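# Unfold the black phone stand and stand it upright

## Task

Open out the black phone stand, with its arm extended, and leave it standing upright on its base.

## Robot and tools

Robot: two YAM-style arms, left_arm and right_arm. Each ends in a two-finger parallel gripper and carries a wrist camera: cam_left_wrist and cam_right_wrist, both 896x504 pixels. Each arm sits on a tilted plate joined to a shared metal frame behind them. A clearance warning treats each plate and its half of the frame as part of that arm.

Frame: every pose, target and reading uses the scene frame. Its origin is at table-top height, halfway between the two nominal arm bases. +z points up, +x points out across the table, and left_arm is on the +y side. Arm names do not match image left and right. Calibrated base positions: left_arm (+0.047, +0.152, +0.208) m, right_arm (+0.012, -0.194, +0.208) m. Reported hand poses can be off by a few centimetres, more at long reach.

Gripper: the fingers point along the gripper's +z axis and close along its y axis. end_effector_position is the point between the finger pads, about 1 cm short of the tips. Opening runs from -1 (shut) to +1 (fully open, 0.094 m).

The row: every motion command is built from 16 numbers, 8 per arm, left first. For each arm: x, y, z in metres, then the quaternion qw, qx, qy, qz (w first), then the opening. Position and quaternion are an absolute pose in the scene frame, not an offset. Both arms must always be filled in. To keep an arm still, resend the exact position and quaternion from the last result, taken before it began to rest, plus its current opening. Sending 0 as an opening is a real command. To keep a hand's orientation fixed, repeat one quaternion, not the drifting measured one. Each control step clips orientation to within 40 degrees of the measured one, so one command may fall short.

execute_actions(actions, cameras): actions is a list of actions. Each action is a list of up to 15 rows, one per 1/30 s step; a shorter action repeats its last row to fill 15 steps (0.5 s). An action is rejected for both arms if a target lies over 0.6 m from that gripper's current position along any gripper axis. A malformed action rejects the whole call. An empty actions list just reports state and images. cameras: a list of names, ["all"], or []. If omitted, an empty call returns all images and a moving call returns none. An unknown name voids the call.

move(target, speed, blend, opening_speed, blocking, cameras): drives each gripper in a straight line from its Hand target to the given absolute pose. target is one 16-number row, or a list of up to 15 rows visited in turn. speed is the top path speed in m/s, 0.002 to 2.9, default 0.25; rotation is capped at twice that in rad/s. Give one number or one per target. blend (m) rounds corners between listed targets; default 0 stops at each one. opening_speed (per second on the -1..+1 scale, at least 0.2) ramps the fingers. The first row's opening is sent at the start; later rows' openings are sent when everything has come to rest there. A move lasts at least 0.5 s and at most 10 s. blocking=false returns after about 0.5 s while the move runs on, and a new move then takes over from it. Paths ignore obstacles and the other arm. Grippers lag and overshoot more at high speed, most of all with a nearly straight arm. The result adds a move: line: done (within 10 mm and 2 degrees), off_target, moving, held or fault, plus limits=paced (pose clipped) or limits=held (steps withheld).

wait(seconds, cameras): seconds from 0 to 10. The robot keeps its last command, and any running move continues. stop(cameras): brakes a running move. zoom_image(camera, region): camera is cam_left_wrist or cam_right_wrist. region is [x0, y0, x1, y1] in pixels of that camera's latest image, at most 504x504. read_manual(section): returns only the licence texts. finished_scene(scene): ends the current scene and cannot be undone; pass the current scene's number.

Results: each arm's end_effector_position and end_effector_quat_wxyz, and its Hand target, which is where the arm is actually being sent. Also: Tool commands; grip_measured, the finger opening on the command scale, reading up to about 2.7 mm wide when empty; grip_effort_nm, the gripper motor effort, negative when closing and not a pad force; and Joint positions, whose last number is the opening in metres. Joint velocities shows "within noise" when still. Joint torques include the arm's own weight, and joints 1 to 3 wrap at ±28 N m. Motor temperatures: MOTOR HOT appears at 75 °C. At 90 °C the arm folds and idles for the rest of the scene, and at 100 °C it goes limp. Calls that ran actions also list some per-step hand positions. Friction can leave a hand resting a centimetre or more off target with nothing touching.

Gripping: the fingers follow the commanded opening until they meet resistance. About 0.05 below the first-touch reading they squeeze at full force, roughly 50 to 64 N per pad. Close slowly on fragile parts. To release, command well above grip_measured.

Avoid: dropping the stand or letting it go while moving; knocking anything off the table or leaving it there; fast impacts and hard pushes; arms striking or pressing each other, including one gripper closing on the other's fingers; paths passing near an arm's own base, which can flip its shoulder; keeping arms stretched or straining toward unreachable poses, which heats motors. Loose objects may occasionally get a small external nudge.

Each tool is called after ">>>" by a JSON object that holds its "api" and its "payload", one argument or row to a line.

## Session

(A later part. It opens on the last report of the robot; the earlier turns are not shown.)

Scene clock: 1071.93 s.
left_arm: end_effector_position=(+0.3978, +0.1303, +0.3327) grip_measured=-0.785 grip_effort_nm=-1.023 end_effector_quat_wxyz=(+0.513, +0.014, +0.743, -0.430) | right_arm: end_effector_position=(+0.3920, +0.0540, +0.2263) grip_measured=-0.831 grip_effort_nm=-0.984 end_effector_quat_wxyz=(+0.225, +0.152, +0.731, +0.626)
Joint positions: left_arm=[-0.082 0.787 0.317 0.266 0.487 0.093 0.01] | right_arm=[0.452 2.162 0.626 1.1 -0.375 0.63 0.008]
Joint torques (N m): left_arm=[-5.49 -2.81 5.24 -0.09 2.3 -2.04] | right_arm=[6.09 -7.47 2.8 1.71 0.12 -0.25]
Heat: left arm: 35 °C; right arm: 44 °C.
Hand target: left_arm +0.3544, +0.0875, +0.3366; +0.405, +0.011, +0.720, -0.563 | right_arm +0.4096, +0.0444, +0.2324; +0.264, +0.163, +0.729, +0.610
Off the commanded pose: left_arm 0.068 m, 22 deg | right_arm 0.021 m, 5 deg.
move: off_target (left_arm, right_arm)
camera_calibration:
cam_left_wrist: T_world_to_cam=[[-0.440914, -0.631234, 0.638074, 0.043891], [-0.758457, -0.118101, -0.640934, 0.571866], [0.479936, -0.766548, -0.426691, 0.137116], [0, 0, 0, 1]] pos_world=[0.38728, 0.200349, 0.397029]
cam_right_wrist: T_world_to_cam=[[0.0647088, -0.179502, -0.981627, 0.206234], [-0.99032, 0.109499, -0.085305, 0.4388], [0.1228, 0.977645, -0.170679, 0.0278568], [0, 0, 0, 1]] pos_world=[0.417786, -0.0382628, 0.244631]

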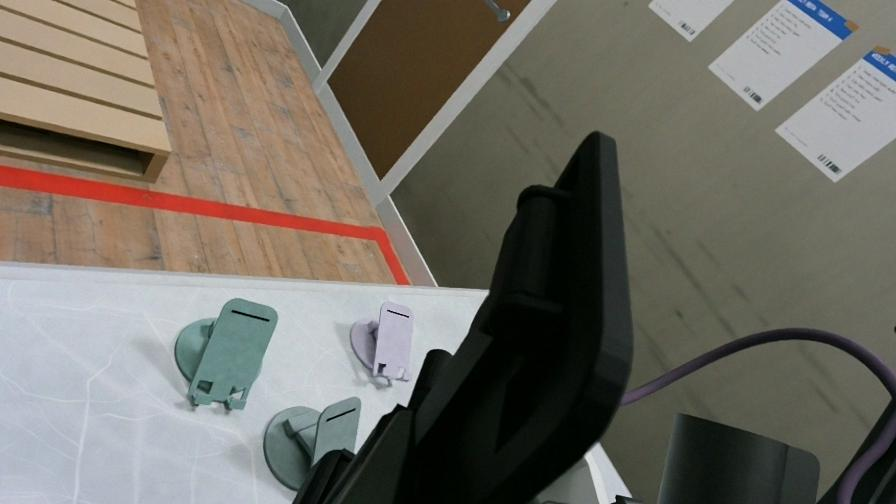

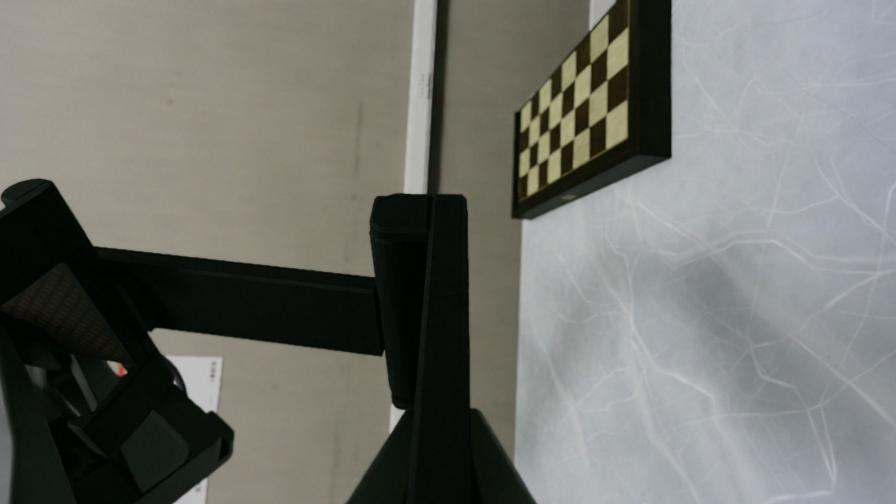

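>>> {"api": "move", "payload": {
  "target": [
    [0.32,0.06,0.345,0.43,0.014,0.72,-0.55,-1,0.41,0.045,0.232,0.265,0.163,0.73,0.61,-1]
  ],
  "speed": [0.06],
  "cameras": ["all"]
}}

Scene clock: 1076.70 s.
left_arm: end_effector_position=(+0.3564, +0.1017, +0.3633) grip_measured=-0.928 grip_effort_nm=-1.009 end_effector_quat_wxyz=(+0.507, -0.038, +0.711, -0.485) | right_arm: end_effector_position=(+0.3859, +0.0557, +0.2359) grip_measured=-0.831 grip_effort_nm=-0.989 end_effector_quat_wxyz=(+0.224, +0.135, +0.718, +0.645)
Joint positions: left_arm=[-0.375 0.542 0.179 0.253 0.252 -0.124 0.003] | right_arm=[0.452 2.157 0.614 1.119 -0.431 0.625 0.008]
Joint torques (N m): left_arm=[-2.44 1.68 5.14 0.33 1.73 -0.35] | right_arm=[5.72 -7.5 3.18 1.48 0.58 -0.17]
Heat: left arm: 35 °C; right arm: 44 °C.
Hand target: left_arm +0.3207, +0.0643, +0.3455; +0.429, +0.008, +0.719, -0.547 | right_arm +0.4088, +0.0435, +0.2327; +0.263, +0.163, +0.728, +0.611
Off the commanded pose: left_arm 0.058 m, 13 deg | right_arm 0.027 m, 7 deg.
move: off_target (left_arm, right_arm)
camera_calibration:
cam_left_wrist: T_world_to_cam=[[-0.415464, -0.524055, 0.743476, -0.0702905], [-0.771004, -0.230805, -0.593534, 0.555464], [0.482642, -0.819814, -0.308157, 0.109536], [0, 0, 0, 1]] pos_world=[0.346195, 0.181167, 0.415701]
cam_right_wrist: T_world_to_cam=[[0.100369, -0.140267, -0.985013, 0.201139], [-0.990251, 0.0820279, -0.112583, 0.441305], [0.0965904, 0.98671, -0.130667, 0.0287658], [0, 0, 0, 1]] pos_world=[0.414036, -0.0363696, 0.251567]

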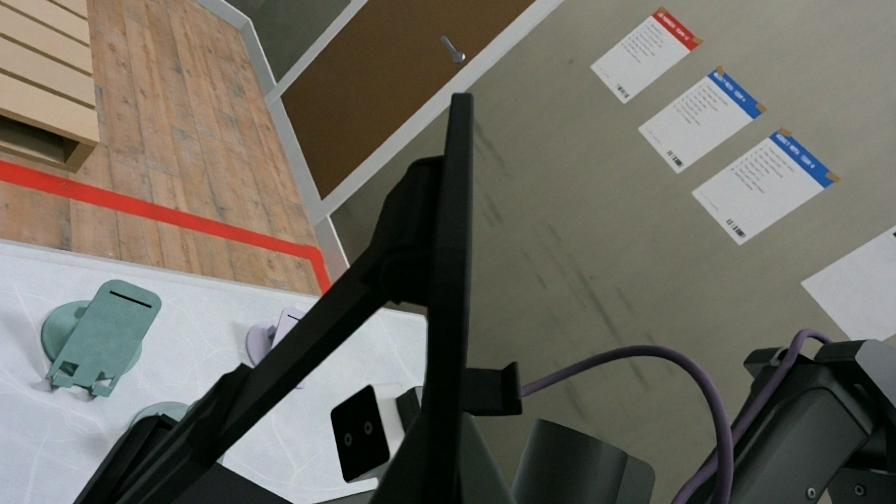

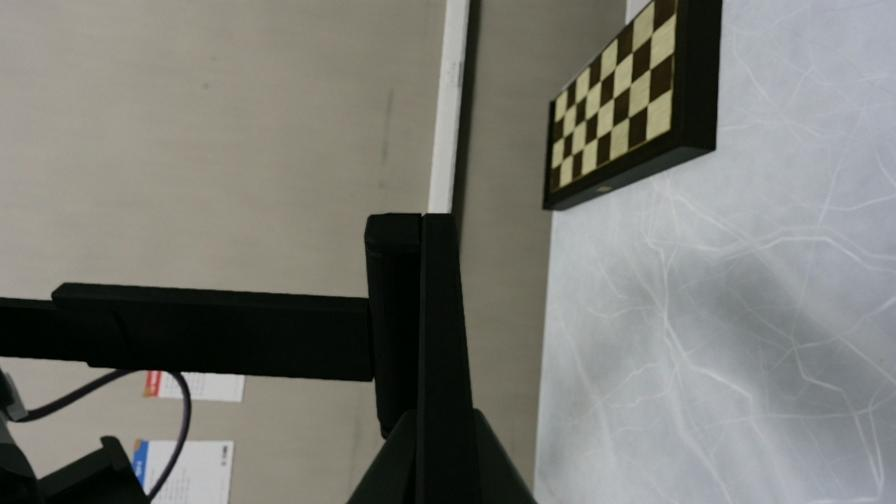

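>>> {"api": "move", "payload": {
  "target": [
    [0.352,0.10,0.365,0.505,-0.035,0.71,-0.488,-1,0.40,0.048,0.24,0.24,0.145,0.725,0.63,-1]
  ],
  "speed": [0.05]
}}

>>> {"api": "move", "payload": {
  "target": [
    [0.352,0.10,0.365,0.505,-0.035,0.71,-0.488,-0.2,0.40,0.048,0.24,0.24,0.145,0.725,0.63,-1]
  ],
  "opening_speed": 0.4
}}

>>> {"api": "move", "payload": {
  "target": [
    [0.32,0.16,0.37,0.505,-0.035,0.71,-0.488,-0.2,0.40,0.048,0.24,0.24,0.145,0.725,0.63,-1],
    [0.26,0.24,0.36,0.445,-0.3,0.6,-0.588,-0.2,0.40,0.048,0.24,0.24,0.145,0.725,0.63,-1]
  ],
  "speed": [0.06,0.2],
  "cameras": ["all"]
}}

Scene clock: 1083.33 s.
left_arm: end_effector_position=(+0.3584, +0.1067, +0.3642) grip_measured=-0.930 grip_effort_nm=-1.018 end_effector_quat_wxyz=(+0.512, -0.047, +0.712, -0.478) | right_arm: end_effector_position=(+0.3827, +0.0565, +0.2365) grip_measured=-0.831 grip_effort_nm=-0.984 end_effector_quat_wxyz=(+0.210, +0.133, +0.720, +0.648)
Joint positions: left_arm=[-0.375 0.525 0.179 0.251 0.231 -0.127 0.003] | right_arm=[0.452 2.142 0.614 1.083 -0.443 0.632 0.008]
Joint torques (N m): left_arm=[-1.7 -0.39 8.32 1.16 0.53 0.02] | right_arm=[5.82 -8.5 3.06 1.2 0.07 -0.2]
Heat: left arm: 35 °C; right arm: 44 °C.
Hand target: left_arm +0.3522, +0.1000, +0.3648; +0.505, -0.035, +0.711, -0.488 | right_arm +0.3996, +0.0475, +0.2403; +0.240, +0.145, +0.724, +0.630
Off the commanded pose: left_arm 0.009 m, 2 deg | right_arm 0.020 m, 4 deg.
move: off_target (right_arm)
camera_calibration:
cam_left_wrist: T_world_to_cam=[[-0.400849, -0.536229, 0.742818, -0.0711325], [-0.765635, -0.249191, -0.593049, 0.558479], [0.503113, -0.80645, -0.310668, 0.105114], [0, 0, 0, 1]] pos_world=[0.346194, 0.185793, 0.416699]
cam_right_wrist: T_world_to_cam=[[0.0860261, -0.133375, -0.987325, 0.20791], [-0.993582, 0.0615695, -0.0948885, 0.436353], [0.0734449, 0.989151, -0.127222, 0.0362803], [0, 0, 0, 1]] pos_world=[0.413002, -0.0350228, 0.251295]

Scene clock: 1085.53 s.
left_arm: end_effector_position=(+0.3575, +0.1057, +0.3609) grip_measured=-0.201 grip_effort_nm=0.076 end_effector_quat_wxyz=(+0.507, -0.048, +0.717, -0.476) | right_arm: end_effector_position=(+0.3886, +0.0523, +0.2297) grip_measured=-0.831 grip_effort_nm=-0.979 end_effector_quat_wxyz=(+0.222, +0.146, +0.731, +0.628)
Joint positions: left_arm=[-0.376 0.525 0.179 0.237 0.222 -0.128 0.038] | right_arm=[0.452 2.141 0.614 1.082 -0.387 0.625 0.008]
Joint torques (N m): left_arm=[-1.65 -0.46 8.34 1.33 0.64 0.03] | right_arm=[5.82 -8.4 3.14 1.24 -0.44 -0.16]
Heat: left arm: 35 °C; right arm: 44 °C.
Hand target: left_arm +0.3521, +0.0999, +0.3648; +0.505, -0.035, +0.711, -0.488 | right_arm +0.3998, +0.0478, +0.2400; +0.240, +0.145, +0.725, +0.630
Off the commanded pose: left_arm 0.009 m, 2 deg | right_arm 0.016 m, 2 deg.
move: off_target (right_arm)
camera_calibration:
cam_left_wrist: T_world_to_cam=[[-0.392332, -0.539771, 0.744797, -0.0729633], [-0.774482, -0.242987, -0.584068, 0.554886], [0.496239, -0.80598, -0.322711, 0.110473], [0, 0, 0, 1]] pos_world=[0.346303, 0.184486, 0.414085]
cam_right_wrist: T_world_to_cam=[[0.0702217, -0.176045, -0.981874, 0.207169], [-0.991468, 0.0960443, -0.0881281, 0.437713], [0.109818, 0.979685, -0.167799, 0.0347353], [0, 0, 0, 1]] pos_world=[0.415616, -0.0395983, 0.247818]

Scene clock: 1089.07 s.
left_arm: end_effector_position=(+0.3007, +0.2309, +0.3506) grip_measured=-0.201 grip_effort_nm=0.071 end_effector_quat_wxyz=(+0.404, -0.322, +0.653, -0.554) | right_arm: end_effector_position=(+0.3900, +0.0511, +0.2276) grip_measured=-0.831 grip_effort_nm=-0.994 end_effector_quat_wxyz=(+0.224, +0.150, +0.734, +0.623)
Joint positions: left_arm=[1.115 0.024 0.251 -0.247 1.538 -0.71 0.038] | right_arm=[0.452 2.141 0.614 1.082 -0.372 0.624 0.008]
Joint torques (N m): left_arm=[0.24 0.69 10.58 1.01 0.62 -0.05] | right_arm=[5.76 -8.23 3.15 1.27 -0.63 -0.17]
Heat: left arm: 36 °C; right arm: 45 °C.
Hand target: left_arm +0.3002, +0.2304, +0.3544; +0.406, -0.314, +0.654, -0.555 | right_arm +0.3998, +0.0478, +0.2399; +0.240, +0.145, +0.725, +0.630
Off the commanded pose: left_arm 0.043 m, 9 deg | right_arm 0.016 m, 2 deg.
joint sent to its limit (left arm) — joint 5 (wrist yaw), upper limit. The joint targets are off in position and orientation.
move: off_target (left_arm, right_arm)
camera_calibration:
cam_left_wrist: T_world_to_cam=[[-0.00401457, -0.168109, 0.98576, -0.307044], [-0.798969, -0.592266, -0.104257, 0.455107], [0.601359, -0.78801, -0.131936, 0.133593], [0, 0, 0, 1]] pos_world=[0.282046, 0.3232, 0.367746]
cam_right_wrist: T_world_to_cam=[[0.0634933, -0.187276, -0.980253, 0.207608], [-0.990862, 0.105292, -0.0842963, 0.43748], [0.119, 0.976648, -0.178879, 0.0344857], [0, 0, 0, 1]] pos_world=[0.416197, -0.0408637, 0.246555]

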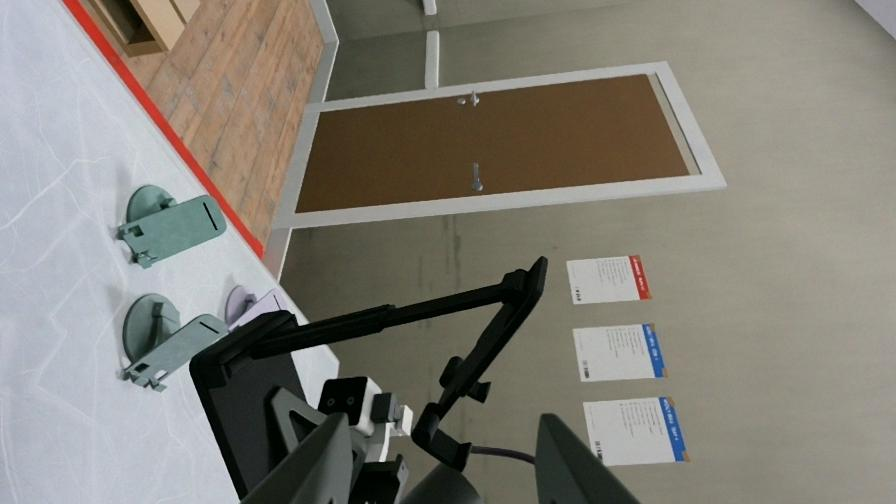

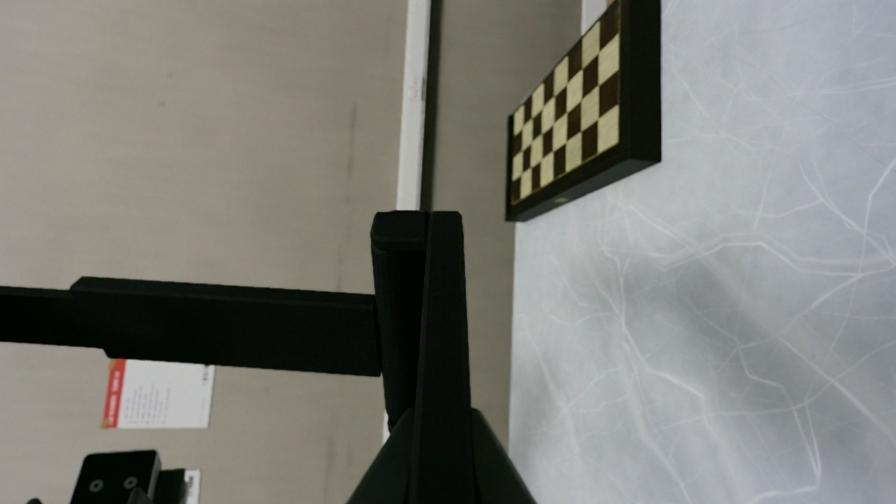

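>>> {"api": "move", "payload": {
  "target": [
    [0.28,0.20,0.44,0.3,-0.3,0.83,-0.3,0.95,0.40,0.048,0.24,0.24,0.145,0.725,0.63,-1],
    [0.365,0.085,0.48,0.164,-0.312,0.932,0.055,0.95,0.40,0.048,0.24,0.24,0.145,0.725,0.63,-1]
  ],
  "speed": [0.2,0.15],
  "cameras": ["all"]
}}

Scene clock: 1106.83 s.
left_arm: end_effector_position=(+0.4022, +0.1213, +0.5495) grip_measured=+0.949 grip_effort_nm=0.081 end_effector_quat_wxyz=(+0.526, -0.233, +0.817, -0.049) | right_arm: end_effector_position=(+0.3899, +0.0512, +0.2274) grip_measured=-0.831 grip_effort_nm=-0.979 end_effector_quat_wxyz=(+0.224, +0.150, +0.735, +0.623)
Joint positions: left_arm=[1.794 0.012 1.841 -1.549 1.458 -0.174 0.092] | right_arm=[0.452 2.141 0.614 1.081 -0.371 0.624 0.008]
Joint torques (N m): left_arm=[-3.82 5.89 3.25 0.96 0.18 -0.06] | right_arm=[5.81 -8.34 3.03 1.25 -0.68 -0.08]
Heat: left arm: 36 °C; right arm: 46 °C.
Hand target: left_arm +0.4044, +0.1169, +0.5471; +0.525, -0.233, +0.817, -0.048 | right_arm +0.3998, +0.0478, +0.2399; +0.240, +0.145, +0.725, +0.629
Off the commanded pose: left_arm 0.087 m, 46 deg; orientation clipped | right_arm 0.016 m, 2 deg.
shoulder posture changed (left arm): the wrist came as close to joint 1's axis as it can, and the arm is now in the other of its two shoulder postures.
joint sent to its limit (left arm) — joint 2 (shoulder), lower limit; joint 4 (wrist pitch), lower limit. The joint targets are off in position and orientation.
move: off_target (left_arm, right_arm); limits=paced
camera_calibration:
cam_left_wrist: T_world_to_cam=[[0.349624, -0.874703, 0.335645, -0.220474], [-0.672442, -0.48374, -0.560195, 0.678457], [0.652369, -0.0298444, -0.757314, 0.243596], [0, 0, 0, 1]] pos_world=[0.374391, 0.142618, 0.638548]
cam_right_wrist: T_world_to_cam=[[0.0628967, -0.187786, -0.980194, 0.20775], [-0.990948, 0.104965, -0.0836959, 0.437238], [0.118603, 0.976585, -0.179484, 0.0346943], [0, 0, 0, 1]] pos_world=[0.416098, -0.0407639, 0.246458]

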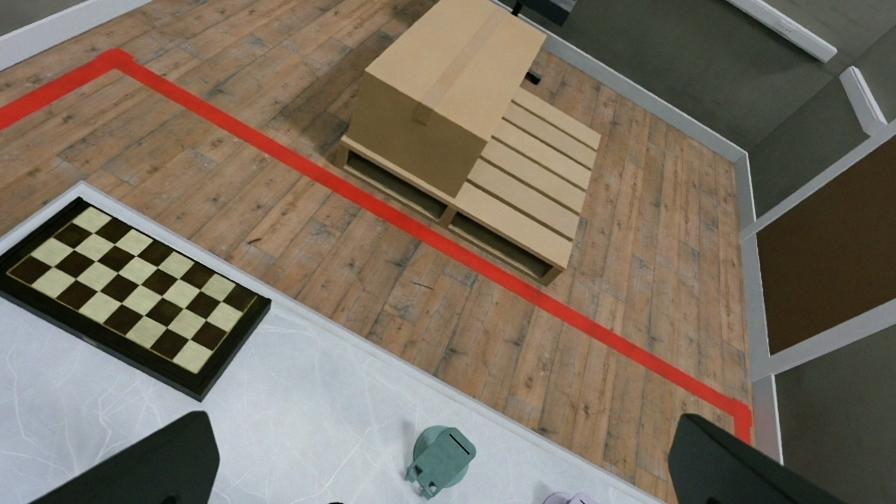

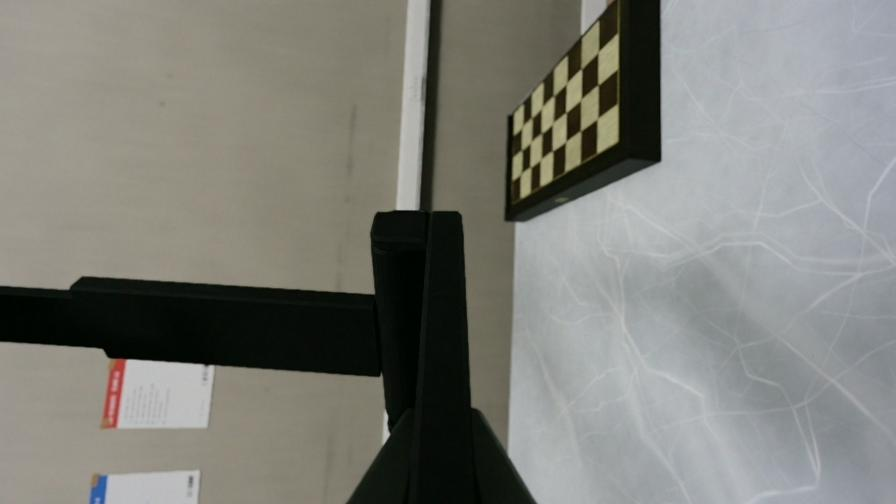

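>>> {"api": "move", "payload": {
  "target": [
    [0.33,0.27,0.38,0.334,-0.177,0.924,0.064,0.95,0.42,0.035,0.15,0.24,0.145,0.725,0.63,-1]
  ],
  "speed": [0.12],
  "cameras": ["all"]
}}

Scene clock: 1112.03 s.
left_arm: end_effector_position=(+0.3203, +0.2766, +0.3868) grip_measured=+0.949 grip_effort_nm=0.081 end_effector_quat_wxyz=(+0.453, -0.148, +0.878, +0.032) | right_arm: end_effector_position=(+0.4248, +0.0288, +0.1506) grip_measured=-0.831 grip_effort_nm=-0.984 end_effector_quat_wxyz=(+0.238, +0.161, +0.733, +0.617)
Joint positions: left_arm=[1.875 0.012 0.945 -1.549 1.397 0.965 0.092] | right_arm=[0.234 2.358 0.769 1.127 -0.542 0.527 0.008]
Joint torques (N m): left_arm=[-2.07 2.41 5.94 0.45 0.71 0.15] | right_arm=[6.2 -4.74 1.72 1.43 -1.03 -0.22]
Heat: left arm: 36 °C; right arm: 45 °C.
Hand target: left_arm +0.3217, +0.2747, +0.3864; +0.461, -0.147, +0.874, +0.028 | right_arm +0.4197, +0.0349, +0.1501; +0.239, +0.145, +0.725, +0.629
Off the commanded pose: left_arm 0.014 m, 15 deg | right_arm 0.008 m, 3 deg.
joint sent to its limit (left arm) — joint 2 (shoulder), lower limit; joint 4 (wrist pitch), lower limit. The joint targets are off in position and orientation.
move: off_target (left_arm, right_arm)
camera_calibration:
cam_left_wrist: T_world_to_cam=[[0.311894, -0.94625, 0.0856282, 0.12724], [-0.820279, -0.313655, -0.478292, 0.576097], [0.479442, 0.0789376, -0.874016, 0.24894], [0, 0, 0, 1]] pos_world=[0.313523, 0.281445, 0.482225]
cam_right_wrist: T_world_to_cam=[[0.0625889, -0.195436, -0.978717, 0.126139], [-0.985897, 0.140397, -0.0910833, 0.46567], [0.15521, 0.970615, -0.183892, 0.0238436], [0, 0, 0, 1]] pos_world=[0.447507, -0.0638697, 0.170254]

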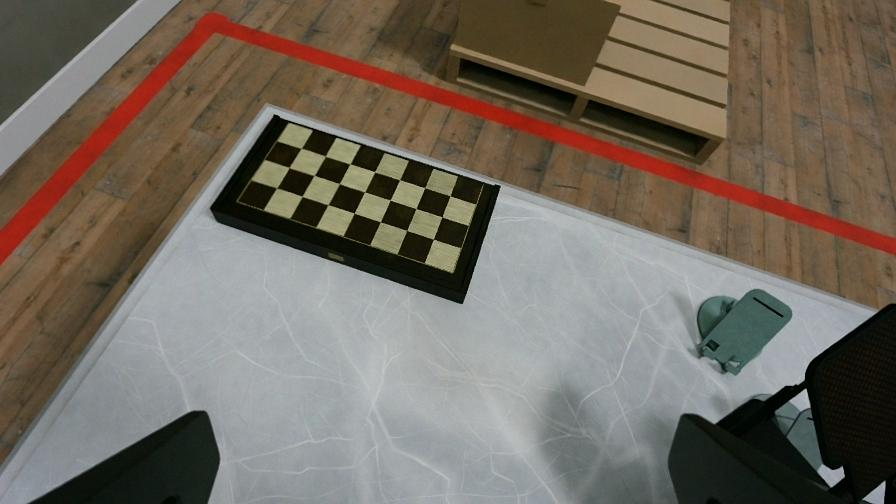

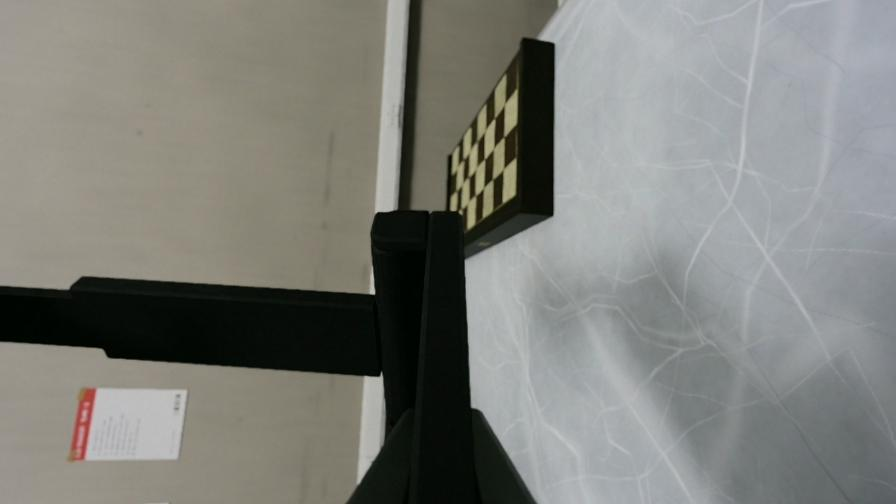

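>>> {"api": "move", "payload": {
  "target": [
    [0.36,0.27,0.26,0.334,-0.177,0.924,0.064,0.95,0.42,0.035,0.15,0.24,0.145,0.725,0.63,-1],
    [0.33,0.13,0.30,0.334,-0.177,0.924,0.064,0.95,0.42,0.035,0.15,0.24,0.145,0.725,0.63,-1]
  ],
  "speed": [0.15],
  "cameras": ["all"]
}}

speed must be one number or one for each of the 2 targets, got a list of 1; nothing of the call was run

>>> {"api": "move", "payload": {
  "target": [
    [0.36,0.27,0.26,0.334,-0.177,0.924,0.064,0.95,0.42,0.035,0.15,0.24,0.145,0.725,0.63,-1],
    [0.33,0.14,0.30,0.334,-0.177,0.924,0.064,0.95,0.42,0.035,0.15,0.24,0.145,0.725,0.63,-1]
  ],
  "speed": 0.15,
  "cameras": ["cam_left_wrist"]
}}

Scene clock: 1118.57 s.
left_arm: end_effector_position=(+0.2619, +0.1741, +0.3116) grip_measured=+0.949 grip_effort_nm=0.071 end_effector_quat_wxyz=(+0.530, -0.027, +0.801, -0.275) | right_arm: end_effector_position=(+0.4249, +0.0288, +0.1507) grip_measured=-0.831 grip_effort_nm=-0.979 end_effector_quat_wxyz=(+0.238, +0.161, +0.732, +0.617)
Joint positions: left_arm=[1.265 0.012 0.34 -1.555 1.404 1.385 0.092] | right_arm=[0.234 2.358 0.769 1.127 -0.543 0.527 0.008]
Joint torques (N m): left_arm=[-1.84 1.42 7.16 -0.5 0.74 0.15] | right_arm=[6 -4.75 1.7 1.44 -0.97 -0.21]
Heat: left arm: 35 °C; right arm: 44 °C.
Hand target: left_arm +0.2617, +0.1716, +0.3132; +0.540, -0.022, +0.794, -0.278 | right_arm +0.4197, +0.0349, +0.1500; +0.239, +0.145, +0.725, +0.629
Off the commanded pose: left_arm 0.077 m, 50 deg; orientation clipped | right_arm 0.008 m, 2 deg.
joint sent to its limit (left arm) — joint 2 (shoulder), lower limit.
move: held (left_arm; a check stopped the path); limits=paced,held
pose unreachable (left arm): on one or more control steps of this call, first in action 0 (counted from 0), this arm could not follow its commanded pose, so it was not sent that pose on those steps. It may still have moved: this result reports where it is.
cause: moving toward the commanded pose would bring two parts of the arm too close to each other (its upper arm (the part past joint 2) and its gripper housing, with joints 3 (elbow) to 6 (wrist roll) between them).
camera_calibration:
cam_left_wrist: T_world_to_cam=[[-0.225644, -0.845891, 0.483273, 0.0542594], [-0.768151, -0.150624, -0.622299, 0.462847], [0.59919, -0.511645, -0.615784, 0.210221], [0, 0, 0, 1]] pos_world=[0.241817, 0.223172, 0.391258]
Images, in order (width x height): cam_left_wrist 896x504.

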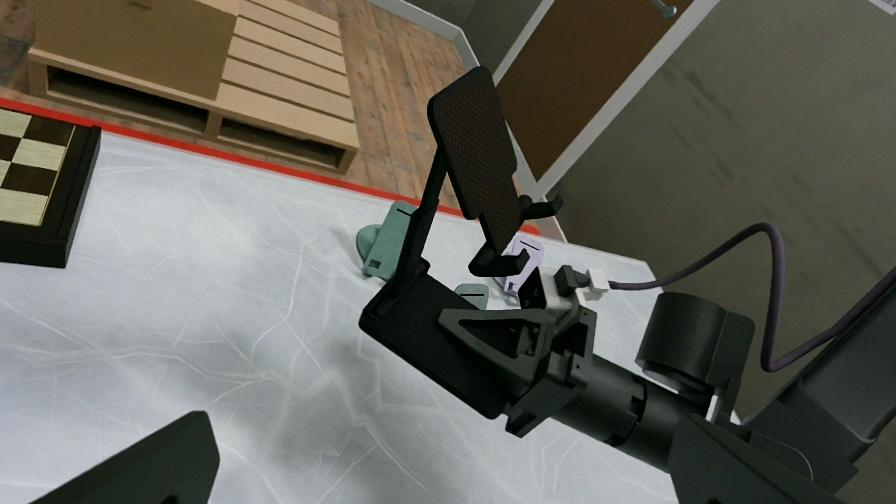

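>>> {"api": "move", "payload": {
  "target": [
    [0.33,0.33,0.28,0.32,-0.32,0.883,0.116,0.95,0.42,0.035,0.15,0.24,0.145,0.725,0.63,-1],
    [0.40,0.30,0.25,0.32,-0.32,0.883,0.116,0.95,0.42,0.035,0.15,0.24,0.145,0.725,0.63,-1]
  ],
  "speed": 0.15,
  "cameras": ["cam_left_wrist"]
}}

Scene clock: 1125.77 s.
left_arm: end_effector_position=(+0.2843, +0.2997, +0.3179) grip_measured=+0.949 grip_effort_nm=0.071 end_effector_quat_wxyz=(+0.433, -0.265, +0.861, +0.009) | right_arm: end_effector_position=(+0.4249, +0.0288, +0.1507) grip_measured=-0.831 grip_effort_nm=-0.989 end_effector_quat_wxyz=(+0.238, +0.161, +0.732, +0.617)
Joint positions: left_arm=[2.005 0.012 0.664 -1.556 1.424 1.032 0.092] | right_arm=[0.234 2.358 0.769 1.128 -0.543 0.527 0.008]
Joint torques (N m): left_arm=[-3.71 2.06 7.91 0.23 0.69 -0.03] | right_arm=[6.19 -5.11 1.46 1.44 -0.99 -0.22]
Heat: left arm: 35 °C; right arm: 43 °C.
Hand target: left_arm +0.2884, +0.2964, +0.3230; +0.445, -0.255, +0.859, +0.004 | right_arm +0.4197, +0.0349, +0.1500; +0.239, +0.145, +0.725, +0.629
Off the commanded pose: left_arm 0.134 m, 19 deg | right_arm 0.008 m, 2 deg.
joint sent to its limit (left arm) — joint 2 (shoulder), lower limit; joint 4 (wrist pitch), lower limit. The joint targets are off in position and orientation.
move: off_target (left_arm)
camera_calibration:
cam_left_wrist: T_world_to_cam=[[0.486029, -0.845487, 0.221195, 0.0434401], [-0.740742, -0.532848, -0.409114, 0.541901], [0.463764, 0.0349931, -0.885267, 0.22529], [0, 0, 0, 1]] pos_world=[0.275814, 0.317595, 0.411532]
Images, in order (width x height): cam_left_wrist 896x504.

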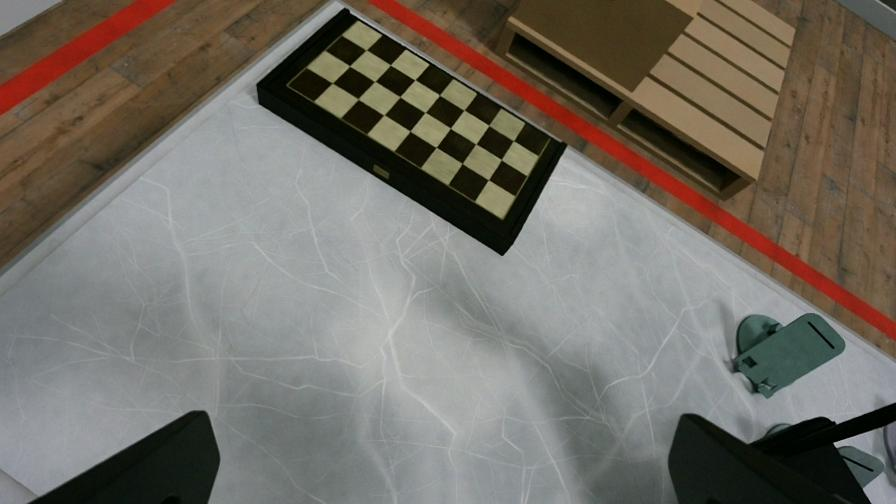

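>>> {"api": "move", "payload": {
  "target": [
    [0.36,0.28,0.31,0.26,-0.19,0.64,-0.69,0.95,0.42,0.035,0.15,0.24,0.145,0.725,0.63,-1],
    [0.33,0.16,0.42,0.3,-0.19,0.85,-0.35,0.95,0.42,0.035,0.15,0.24,0.145,0.725,0.63,-1],
    [0.365,0.05,0.43,0.235,-0.187,0.954,0.022,0.95,0.42,0.035,0.15,0.24,0.145,0.725,0.63,-1]
  ],
  "speed": 0.16,
  "cameras": ["cam_left_wrist"]
}}

Scene clock: 1138.93 s.
left_arm: end_effector_position=(+0.3599, +0.0522, +0.4218) grip_measured=+0.949 grip_effort_nm=0.061 end_effector_quat_wxyz=(+0.248, -0.171, +0.951, -0.075) | right_arm: end_effector_position=(+0.4250, +0.0288, +0.1508) grip_measured=-0.831 grip_effort_nm=-0.984 end_effector_quat_wxyz=(+0.238, +0.161, +0.732, +0.617)
Joint positions: left_arm=[-1.211 1.757 1.541 -1.542 -0.982 -1.532 0.092] | right_arm=[0.234 2.358 0.769 1.128 -0.543 0.527 0.008]
Joint torques (N m): left_arm=[-5.04 -2.07 9.65 0.2 -0.57 0.06] | right_arm=[6.16 -4.83 1.52 1.46 -1.01 -0.23]
Heat: left arm: 35 °C; right arm: 42 °C.
Hand target: left_arm +0.3641, +0.0530, +0.4292; +0.263, -0.167, +0.947, -0.074 | right_arm +0.4197, +0.0349, +0.1501; +0.239, +0.145, +0.725, +0.629
Off the commanded pose: left_arm 0.010 m, 11 deg | right_arm 0.008 m, 2 deg.
shoulder posture changed (left arm): the wrist came as close to joint 1's axis as it can, and the arm is now in the other of its two shoulder postures.
joint sent to its limit (left arm) — joint 4 (wrist pitch), lower limit.
move: off_target (left_arm; path cut at 10 s); path passed 2 of 3 targets
camera_calibration:
cam_left_wrist: T_world_to_cam=[[0.312996, -0.923097, 0.223441, -0.160241], [-0.944483, -0.327274, -0.0290293, 0.410751], [0.0999233, -0.20195, -0.974285, 0.471747], [0, 0, 0, 1]] pos_world=[0.390964, 0.0817798, 0.507344]
Images, in order (width x height): cam_left_wrist 896x504.

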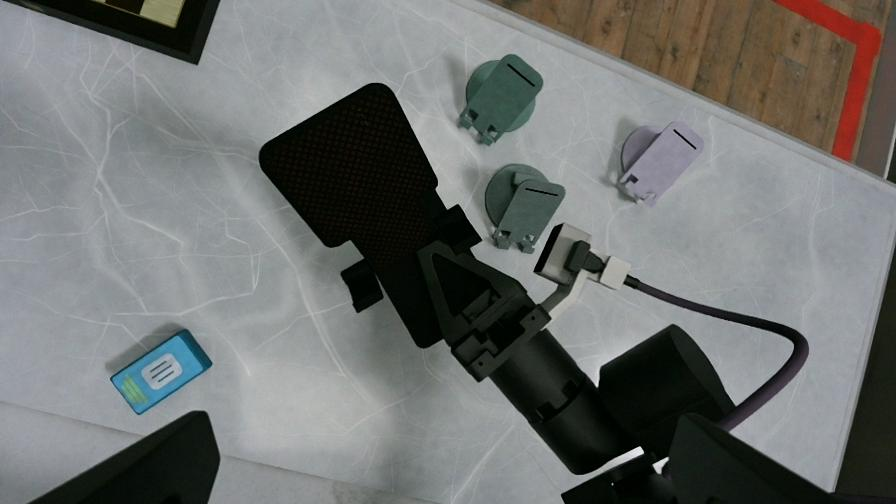

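>>> {"api": "move", "payload": {
  "target": [
    [0.415,0.08,0.40,0.162,-0.349,0.92,0.061,0.95,0.42,0.035,0.15,0.24,0.145,0.725,0.63,-1],
    [0.425,0.088,0.345,0.162,-0.349,0.92,0.061,0.95,0.42,0.035,0.15,0.24,0.145,0.725,0.63,-1]
  ],
  "speed": 0.12,
  "cameras": ["cam_left_wrist"]
}}

Scene clock: 1146.47 s.
left_arm: end_effector_position=(+0.4258, +0.0867, +0.3489) grip_measured=+0.949 grip_effort_nm=0.066 end_effector_quat_wxyz=(+0.170, -0.349, +0.921, +0.018) | right_arm: end_effector_position=(+0.4250, +0.0288, +0.1508) grip_measured=-0.831 grip_effort_nm=-0.984 end_effector_quat_wxyz=(+0.238, +0.161, +0.732, +0.617)
Joint positions: left_arm=[-0.872 1.912 1.677 -1.545 -0.965 -1.681 0.092] | right_arm=[0.234 2.358 0.769 1.128 -0.543 0.527 0.008]
Joint torques (N m): left_arm=[-5.49 -4.4 6.74 -0.18 -0.35 -0.13] | right_arm=[6.06 -4.81 1.62 1.47 -0.97 -0.24]
Heat: left arm: 34 °C; right arm: 41 °C.
Hand target: left_arm +0.4251, +0.0881, +0.3447; +0.173, -0.344, +0.922, +0.031 | right_arm +0.4197, +0.0349, +0.1501; +0.239, +0.145, +0.725, +0.629
Off the commanded pose: left_arm 0.004 m, 5 deg | right_arm 0.008 m, 2 deg.
joint sent to its limit (left arm) — joint 4 (wrist pitch), lower limit. The joint targets are off in orientation, not in position.
move: off_target (left_arm)
camera_calibration:
cam_left_wrist: T_world_to_cam=[[0.66901, -0.739185, 0.0776627, -0.249384], [-0.742749, -0.66105, 0.106472, 0.378025], [-0.0273632, -0.128914, -0.991278, 0.454929], [0, 0, 0, 1]] pos_world=[0.460067, 0.124199, 0.430081]
Images, in order (width x height): cam_left_wrist 896x504.

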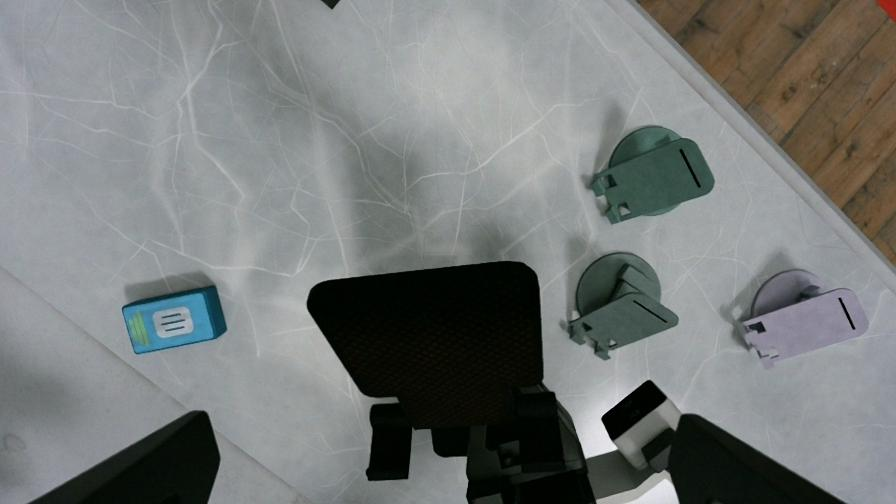

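>>> {"api": "move", "payload": {
  "target": [
    [0.440,0.101,0.325,0.17,-0.345,0.921,0.035,0.95,0.42,0.035,0.15,0.24,0.145,0.725,0.63,-1],
    [0.441,0.101,0.283,0.17,-0.345,0.921,0.035,0.95,0.42,0.035,0.15,0.24,0.145,0.725,0.63,-1]
  ],
  "speed": 0.07,
  "cameras": ["cam_left_wrist"]
}}

Scene clock: 1151.40 s.
left_arm: end_effector_position=(+0.4374, +0.0899, +0.2780) grip_measured=+0.949 grip_effort_nm=0.061 end_effector_quat_wxyz=(+0.156, -0.337, +0.928, +0.035) | right_arm: end_effector_position=(+0.4250, +0.0288, +0.1508) grip_measured=-0.831 grip_effort_nm=-0.989 end_effector_quat_wxyz=(+0.238, +0.161, +0.732, +0.617)
Joint positions: left_arm=[-0.719 1.888 1.458 -1.192 -0.969 -1.432 0.092] | right_arm=[0.234 2.358 0.769 1.128 -0.543 0.527 0.008]
Joint torques (N m): left_arm=[-5.31 -8.68 6.04 0.13 -0.49 0.05] | right_arm=[6.26 -5.01 1.57 1.49 -0.97 -0.18]
Heat: left arm: 35 °C; right arm: 41 °C.
Hand target: left_arm +0.4408, +0.1008, +0.2829; +0.170, -0.346, +0.922, +0.036 | right_arm +0.4197, +0.0349, +0.1501; +0.239, +0.145, +0.725, +0.629
Off the commanded pose: left_arm 0.013 m, 2 deg | right_arm 0.008 m, 2 deg.
move: off_target (left_arm)
camera_calibration:
cam_left_wrist: T_world_to_cam=[[0.655344, -0.754604, 0.0331272, -0.229445], [-0.752136, -0.647914, 0.120412, 0.395304], [-0.0693996, -0.103827, -0.992171, 0.401709], [0, 0, 0, 1]] pos_world=[0.475566, 0.124691, 0.358565]
Images, in order (width x height): cam_left_wrist 896x504.

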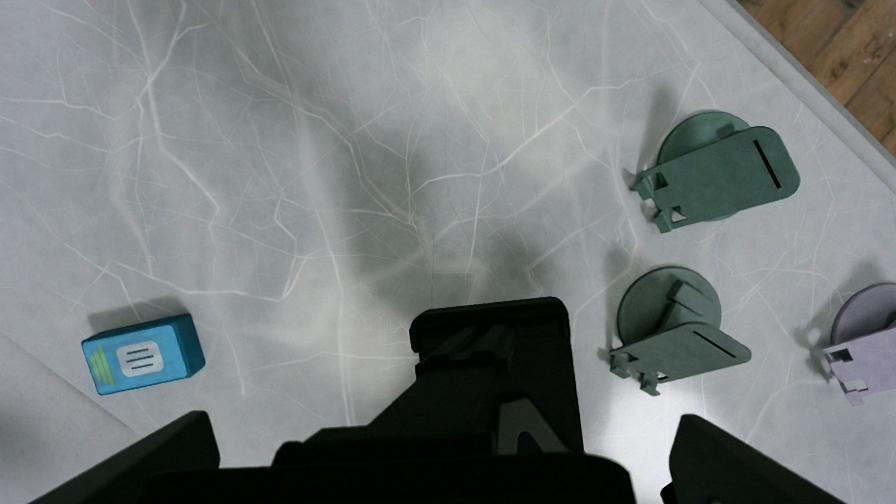

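>>> {"api": "move", "payload": {
  "target": [
    [0.434,0.108,0.274,0.17,-0.345,0.921,0.035,0.95,0.42,0.035,0.15,0.24,0.145,0.725,0.63,-1]
  ],
  "speed": 0.05,
  "cameras": ["cam_left_wrist"]
}}

>>> {"api": "move", "payload": {
  "target": [
    [0.434,0.108,0.274,0.17,-0.345,0.921,0.035,0.1,0.42,0.035,0.15,0.24,0.145,0.725,0.63,-1]
  ],
  "opening_speed": 0.4,
  "cameras": ["all"]
}}

Scene clock: 1157.20 s.
left_arm: end_effector_position=(+0.4308, +0.0977, +0.2705) grip_measured=+0.949 grip_effort_nm=0.056 end_effector_quat_wxyz=(+0.157, -0.338, +0.927, +0.033) | right_arm: end_effector_position=(+0.4250, +0.0288, +0.1508) grip_measured=-0.831 grip_effort_nm=-0.984 end_effector_quat_wxyz=(+0.238, +0.161, +0.732, +0.617)
Joint positions: left_arm=[-0.705 1.84 1.379 -1.132 -0.97 -1.402 0.092] | right_arm=[0.234 2.358 0.769 1.128 -0.543 0.527 0.008]
Joint torques (N m): left_arm=[-5.03 -7.92 6.17 0.13 -0.48 0.02] | right_arm=[6.16 -4.85 1.55 1.42 -1.01 -0.21]
Heat: left arm: 36 °C; right arm: 41 °C.
Hand target: left_arm +0.4338, +0.1079, +0.2739; +0.170, -0.346, +0.922, +0.036 | right_arm +0.4197, +0.0349, +0.1501; +0.239, +0.145, +0.725, +0.629
Off the commanded pose: left_arm 0.011 m, 2 deg | right_arm 0.008 m, 2 deg.
move: off_target (left_arm)
camera_calibration:
cam_left_wrist: T_world_to_cam=[[0.656089, -0.753737, 0.0377875, -0.220668], [-0.751818, -0.648419, 0.119678, 0.396429], [-0.0657034, -0.106929, -0.992093, 0.393382], [0, 0, 0, 1]] pos_world=[0.468667, 0.132791, 0.351166]
Images, in order (width x height): cam_left_wrist 896x504.

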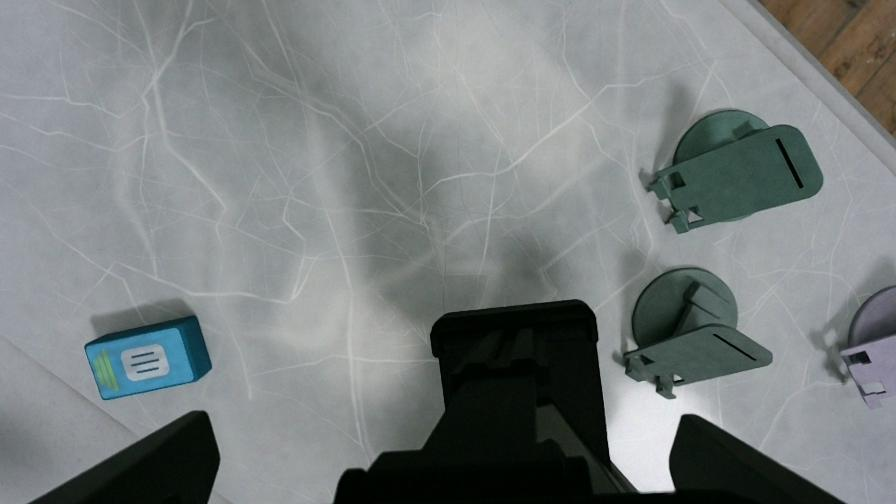

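Scene clock: 1159.53 s.
left_arm: end_effector_position=(+0.4396, +0.0948, +0.2744) grip_measured=+0.316 grip_effort_nm=-1.009 end_effector_quat_wxyz=(+0.171, -0.373, +0.912, +0.013) | right_arm: end_effector_position=(+0.4258, +0.0280, +0.1515) grip_measured=-0.831 grip_effort_nm=-0.979 end_effector_quat_wxyz=(+0.241, +0.160, +0.731, +0.618)
Joint positions: left_arm=[-0.705 1.831 1.379 -1.078 -0.979 -1.432 0.062] | right_arm=[0.232 2.358 0.769 1.134 -0.546 0.525 0.008]
Joint torques (N m): left_arm=[-4.93 -7.27 6.41 -0.33 -0.35 0.45] | right_arm=[6.28 -5.03 1.59 1.41 -0.97 -0.19]
Heat: left arm: 36 °C; right arm: 41 °C.
Hand target: left_arm +0.4343, +0.1076, +0.2739; +0.170, -0.346, +0.922, +0.035 | right_arm +0.4197, +0.0348, +0.1501; +0.240, +0.145, +0.725, +0.629
Off the commanded pose: left_arm 0.014 m, 4 deg | right_arm 0.009 m, 2 deg.
move: off_target (left_arm)
camera_calibration:
cam_left_wrist: T_world_to_cam=[[0.702845, -0.704787, 0.0963533, -0.270054], [-0.711257, -0.694181, 0.110568, 0.38969], [-0.0110402, -0.146244, -0.989187, 0.376412], [0, 0, 0, 1]] pos_world=[0.471131, 0.135233, 0.355275]
cam_right_wrist: T_world_to_cam=[[0.0695279, -0.193804, -0.978573, 0.123836], [-0.984822, 0.143048, -0.0983021, 0.467404], [0.159034, 0.970555, -0.180916, 0.0226712], [0, 0, 0, 1]] pos_world=[0.448094, -0.0648652, 0.171231]

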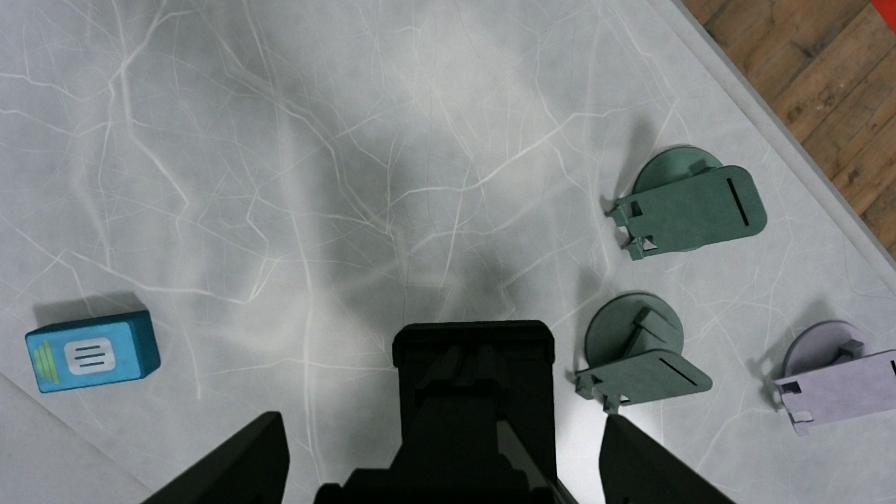

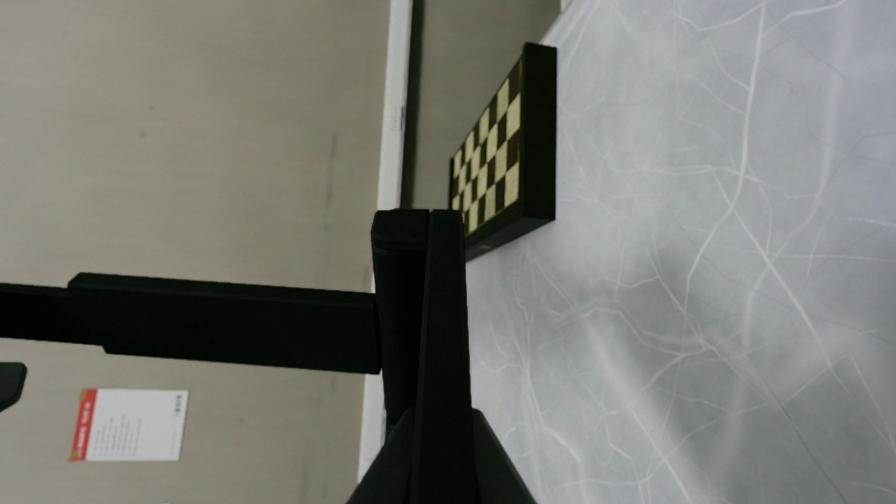

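Gripped (+.316). Tighten, open right, retreat.

>>> {"api": "move", "payload": {
  "target": [
    [0.438,0.10,0.276,0.17,-0.36,0.917,0.02,-0.3,0.421,0.032,0.151,0.24,0.145,0.725,0.63,-1]
  ]
}}

>>> {"api": "move", "payload": {
  "target": [
    [0.438,0.10,0.276,0.17,-0.36,0.917,0.02,-0.3,0.421,0.032,0.151,0.24,0.145,0.725,0.63,-0.3]
  ],
  "opening_speed": 0.4
}}

>>> {"api": "move", "payload": {
  "target": [
    [0.438,0.10,0.276,0.17,-0.36,0.917,0.02,-0.3,0.36,-0.065,0.163,0.24,0.145,0.725,0.63,-0.3],
    [0.438,0.10,0.276,0.17,-0.36,0.917,0.02,-0.3,0.33,-0.16,0.21,0.2,0.28,0.745,0.57,-0.3]
  ],
  "speed": 0.08,
  "cameras": ["all"]
}}

Scene clock: 1164.47 s.
left_arm: end_effector_position=(+0.4414, +0.0932, +0.2747) grip_measured=+0.305 grip_effort_nm=-1.004 end_effector_quat_wxyz=(+0.173, -0.383, +0.907, +0.007) | right_arm: end_effector_position=(+0.4264, +0.0266, +0.1507) grip_measured=-0.831 grip_effort_nm=-0.979 end_effector_quat_wxyz=(+0.242, +0.161, +0.731, +0.618)
Joint positions: left_arm=[-0.705 1.831 1.379 -1.063 -0.978 -1.443 0.061] | right_arm=[0.228 2.358 0.769 1.135 -0.548 0.526 0.008]
Joint torques (N m): left_arm=[-5.56 -6.56 7.62 -0.22 -0.23 0.37] | right_arm=[6.15 -5.71 1.26 1.32 -1.02 -0.26]
Heat: left arm: 37 °C; right arm: 40 °C.
Hand target: left_arm +0.4381, +0.0999, +0.2759; +0.170, -0.360, +0.917, +0.020 | right_arm +0.4208, +0.0319, +0.1511; +0.240, +0.145, +0.725, +0.629
Off the commanded pose: left_arm 0.008 m, 3 deg | right_arm 0.008 m, 2 deg.
move: off_target (left_arm)
camera_calibration:
cam_left_wrist: T_world_to_cam=[[0.715185, -0.689996, 0.111429, -0.283503], [-0.698935, -0.706218, 0.112902, 0.38481], [0.000791655, -0.158627, -0.987338, 0.371937], [0, 0, 0, 1]] pos_world=[0.471419, 0.135143, 0.355372]
cam_right_wrist: T_world_to_cam=[[0.0678358, -0.193852, -0.978683, 0.123532], [-0.984451, 0.146304, -0.0972148, 0.467777], [0.162031, 0.97006, -0.180913, 0.022438], [0, 0, 0, 1]] pos_world=[0.448488, -0.0662571, 0.170433]

Scene clock: 1166.43 s.
left_arm: end_effector_position=(+0.4375, +0.0954, +0.2738) grip_measured=+0.297 grip_effort_nm=-1.013 end_effector_quat_wxyz=(+0.167, -0.361, +0.917, +0.017) | right_arm: end_effector_position=(+0.4247, +0.0280, +0.1525) grip_measured=-0.303 grip_effort_nm=0.188 end_effector_quat_wxyz=(+0.239, +0.157, +0.728, +0.623)
Joint positions: left_arm=[-0.705 1.831 1.379 -1.09 -0.974 -1.415 0.061] | right_arm=[0.228 2.358 0.769 1.132 -0.563 0.526 0.033]
Joint torques (N m): left_arm=[-5.61 -6.52 7.58 0.01 -0.27 0.03] | right_arm=[6.08 -5.86 1.5 1.33 -0.89 -0.23]
Heat: left arm: 37 °C; right arm: 40 °C.
Hand target: left_arm +0.4380, +0.1000, +0.2759; +0.170, -0.360, +0.917, +0.020 | right_arm +0.4208, +0.0320, +0.1510; +0.240, +0.145, +0.725, +0.629
Off the commanded pose: left_arm 0.005 m, 0 deg | right_arm 0.006 m, 2 deg.
move: done
camera_calibration:
cam_left_wrist: T_world_to_cam=[[0.68682, -0.722185, 0.0820167, -0.255463], [-0.726327, -0.677779, 0.114297, 0.392639], [-0.0269546, -0.138073, -0.990055, 0.382298], [0, 0, 0, 1]] pos_world=[0.470946, 0.134416, 0.354571]
cam_right_wrist: T_world_to_cam=[[0.0733646, -0.183037, -0.980365, 0.123213], [-0.98568, 0.136348, -0.0992189, 0.467143], [0.151832, 0.973605, -0.170413, 0.0243966], [0, 0, 0, 1]] pos_world=[0.44771, -0.0648943, 0.171301]

Scene clock: 1170.70 s.
left_arm: end_effector_position=(+0.4366, +0.0947, +0.2735) grip_measured=+0.297 grip_effort_nm=-1.018 end_effector_quat_wxyz=(+0.164, -0.360, +0.918, +0.016) | right_arm: end_effector_position=(+0.3285, -0.1564, +0.2079) grip_measured=-0.303 grip_effort_nm=0.183 end_effector_quat_wxyz=(+0.193, +0.281, +0.745, +0.574)
Joint positions: left_arm=[-0.705 1.831 1.379 -1.091 -0.968 -1.415 0.061] | right_arm=[-0.19 1.267 0.246 0.405 -0.731 0.471 0.033]
Joint torques (N m): left_arm=[-5.48 -6.53 7.57 0.04 -0.33 0.02] | right_arm=[1.72 -5.16 2.28 0.67 -0.57 -0.14]
Heat: left arm: 37 °C; right arm: 41 °C.
Hand target: left_arm +0.4380, +0.1000, +0.2759; +0.170, -0.360, +0.917, +0.020 | right_arm +0.3300, -0.1599, +0.2099; +0.200, +0.280, +0.746, +0.571
Off the commanded pose: left_arm 0.006 m, 1 deg | right_arm 0.004 m, 1 deg.
move: done
camera_calibration:
cam_left_wrist: T_world_to_cam=[[0.685653, -0.723358, 0.0814432, -0.254653], [-0.727227, -0.675781, 0.120255, 0.390208], [-0.0319498, -0.141681, -0.989397, 0.384122], [0, 0, 0, 1]] pos_world=[0.470646, 0.133912, 0.353864]
cam_right_wrist: T_world_to_cam=[[-0.193391, -0.193472, -0.961857, 0.232954], [-0.951747, 0.275091, 0.136025, 0.364521], [0.238281, 0.94175, -0.237336, 0.208451], [0, 0, 0, 1]] pos_world=[0.342313, -0.251515, 0.223957]

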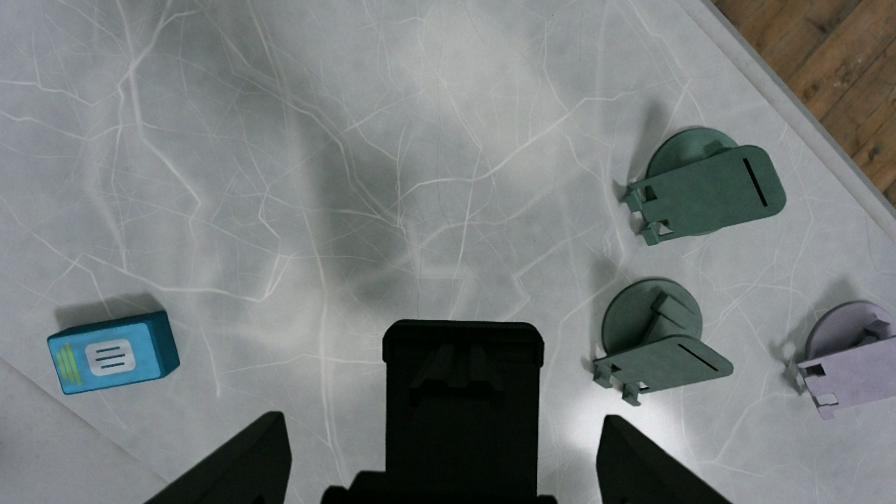

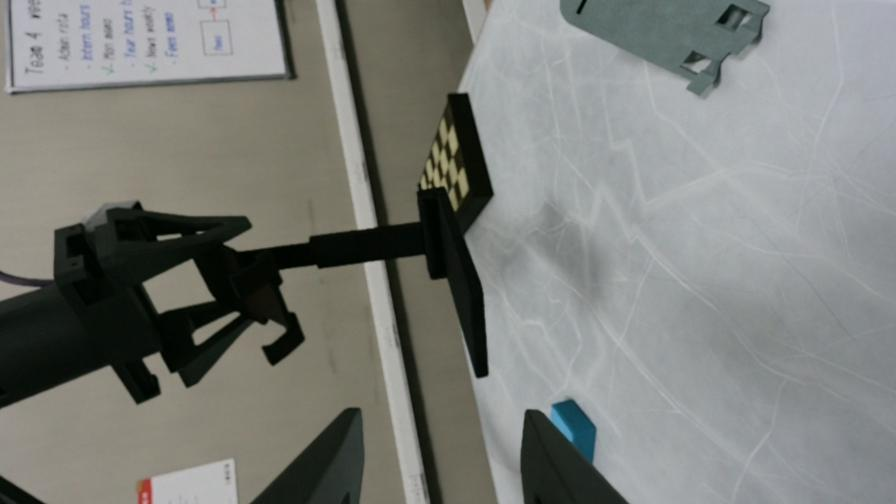

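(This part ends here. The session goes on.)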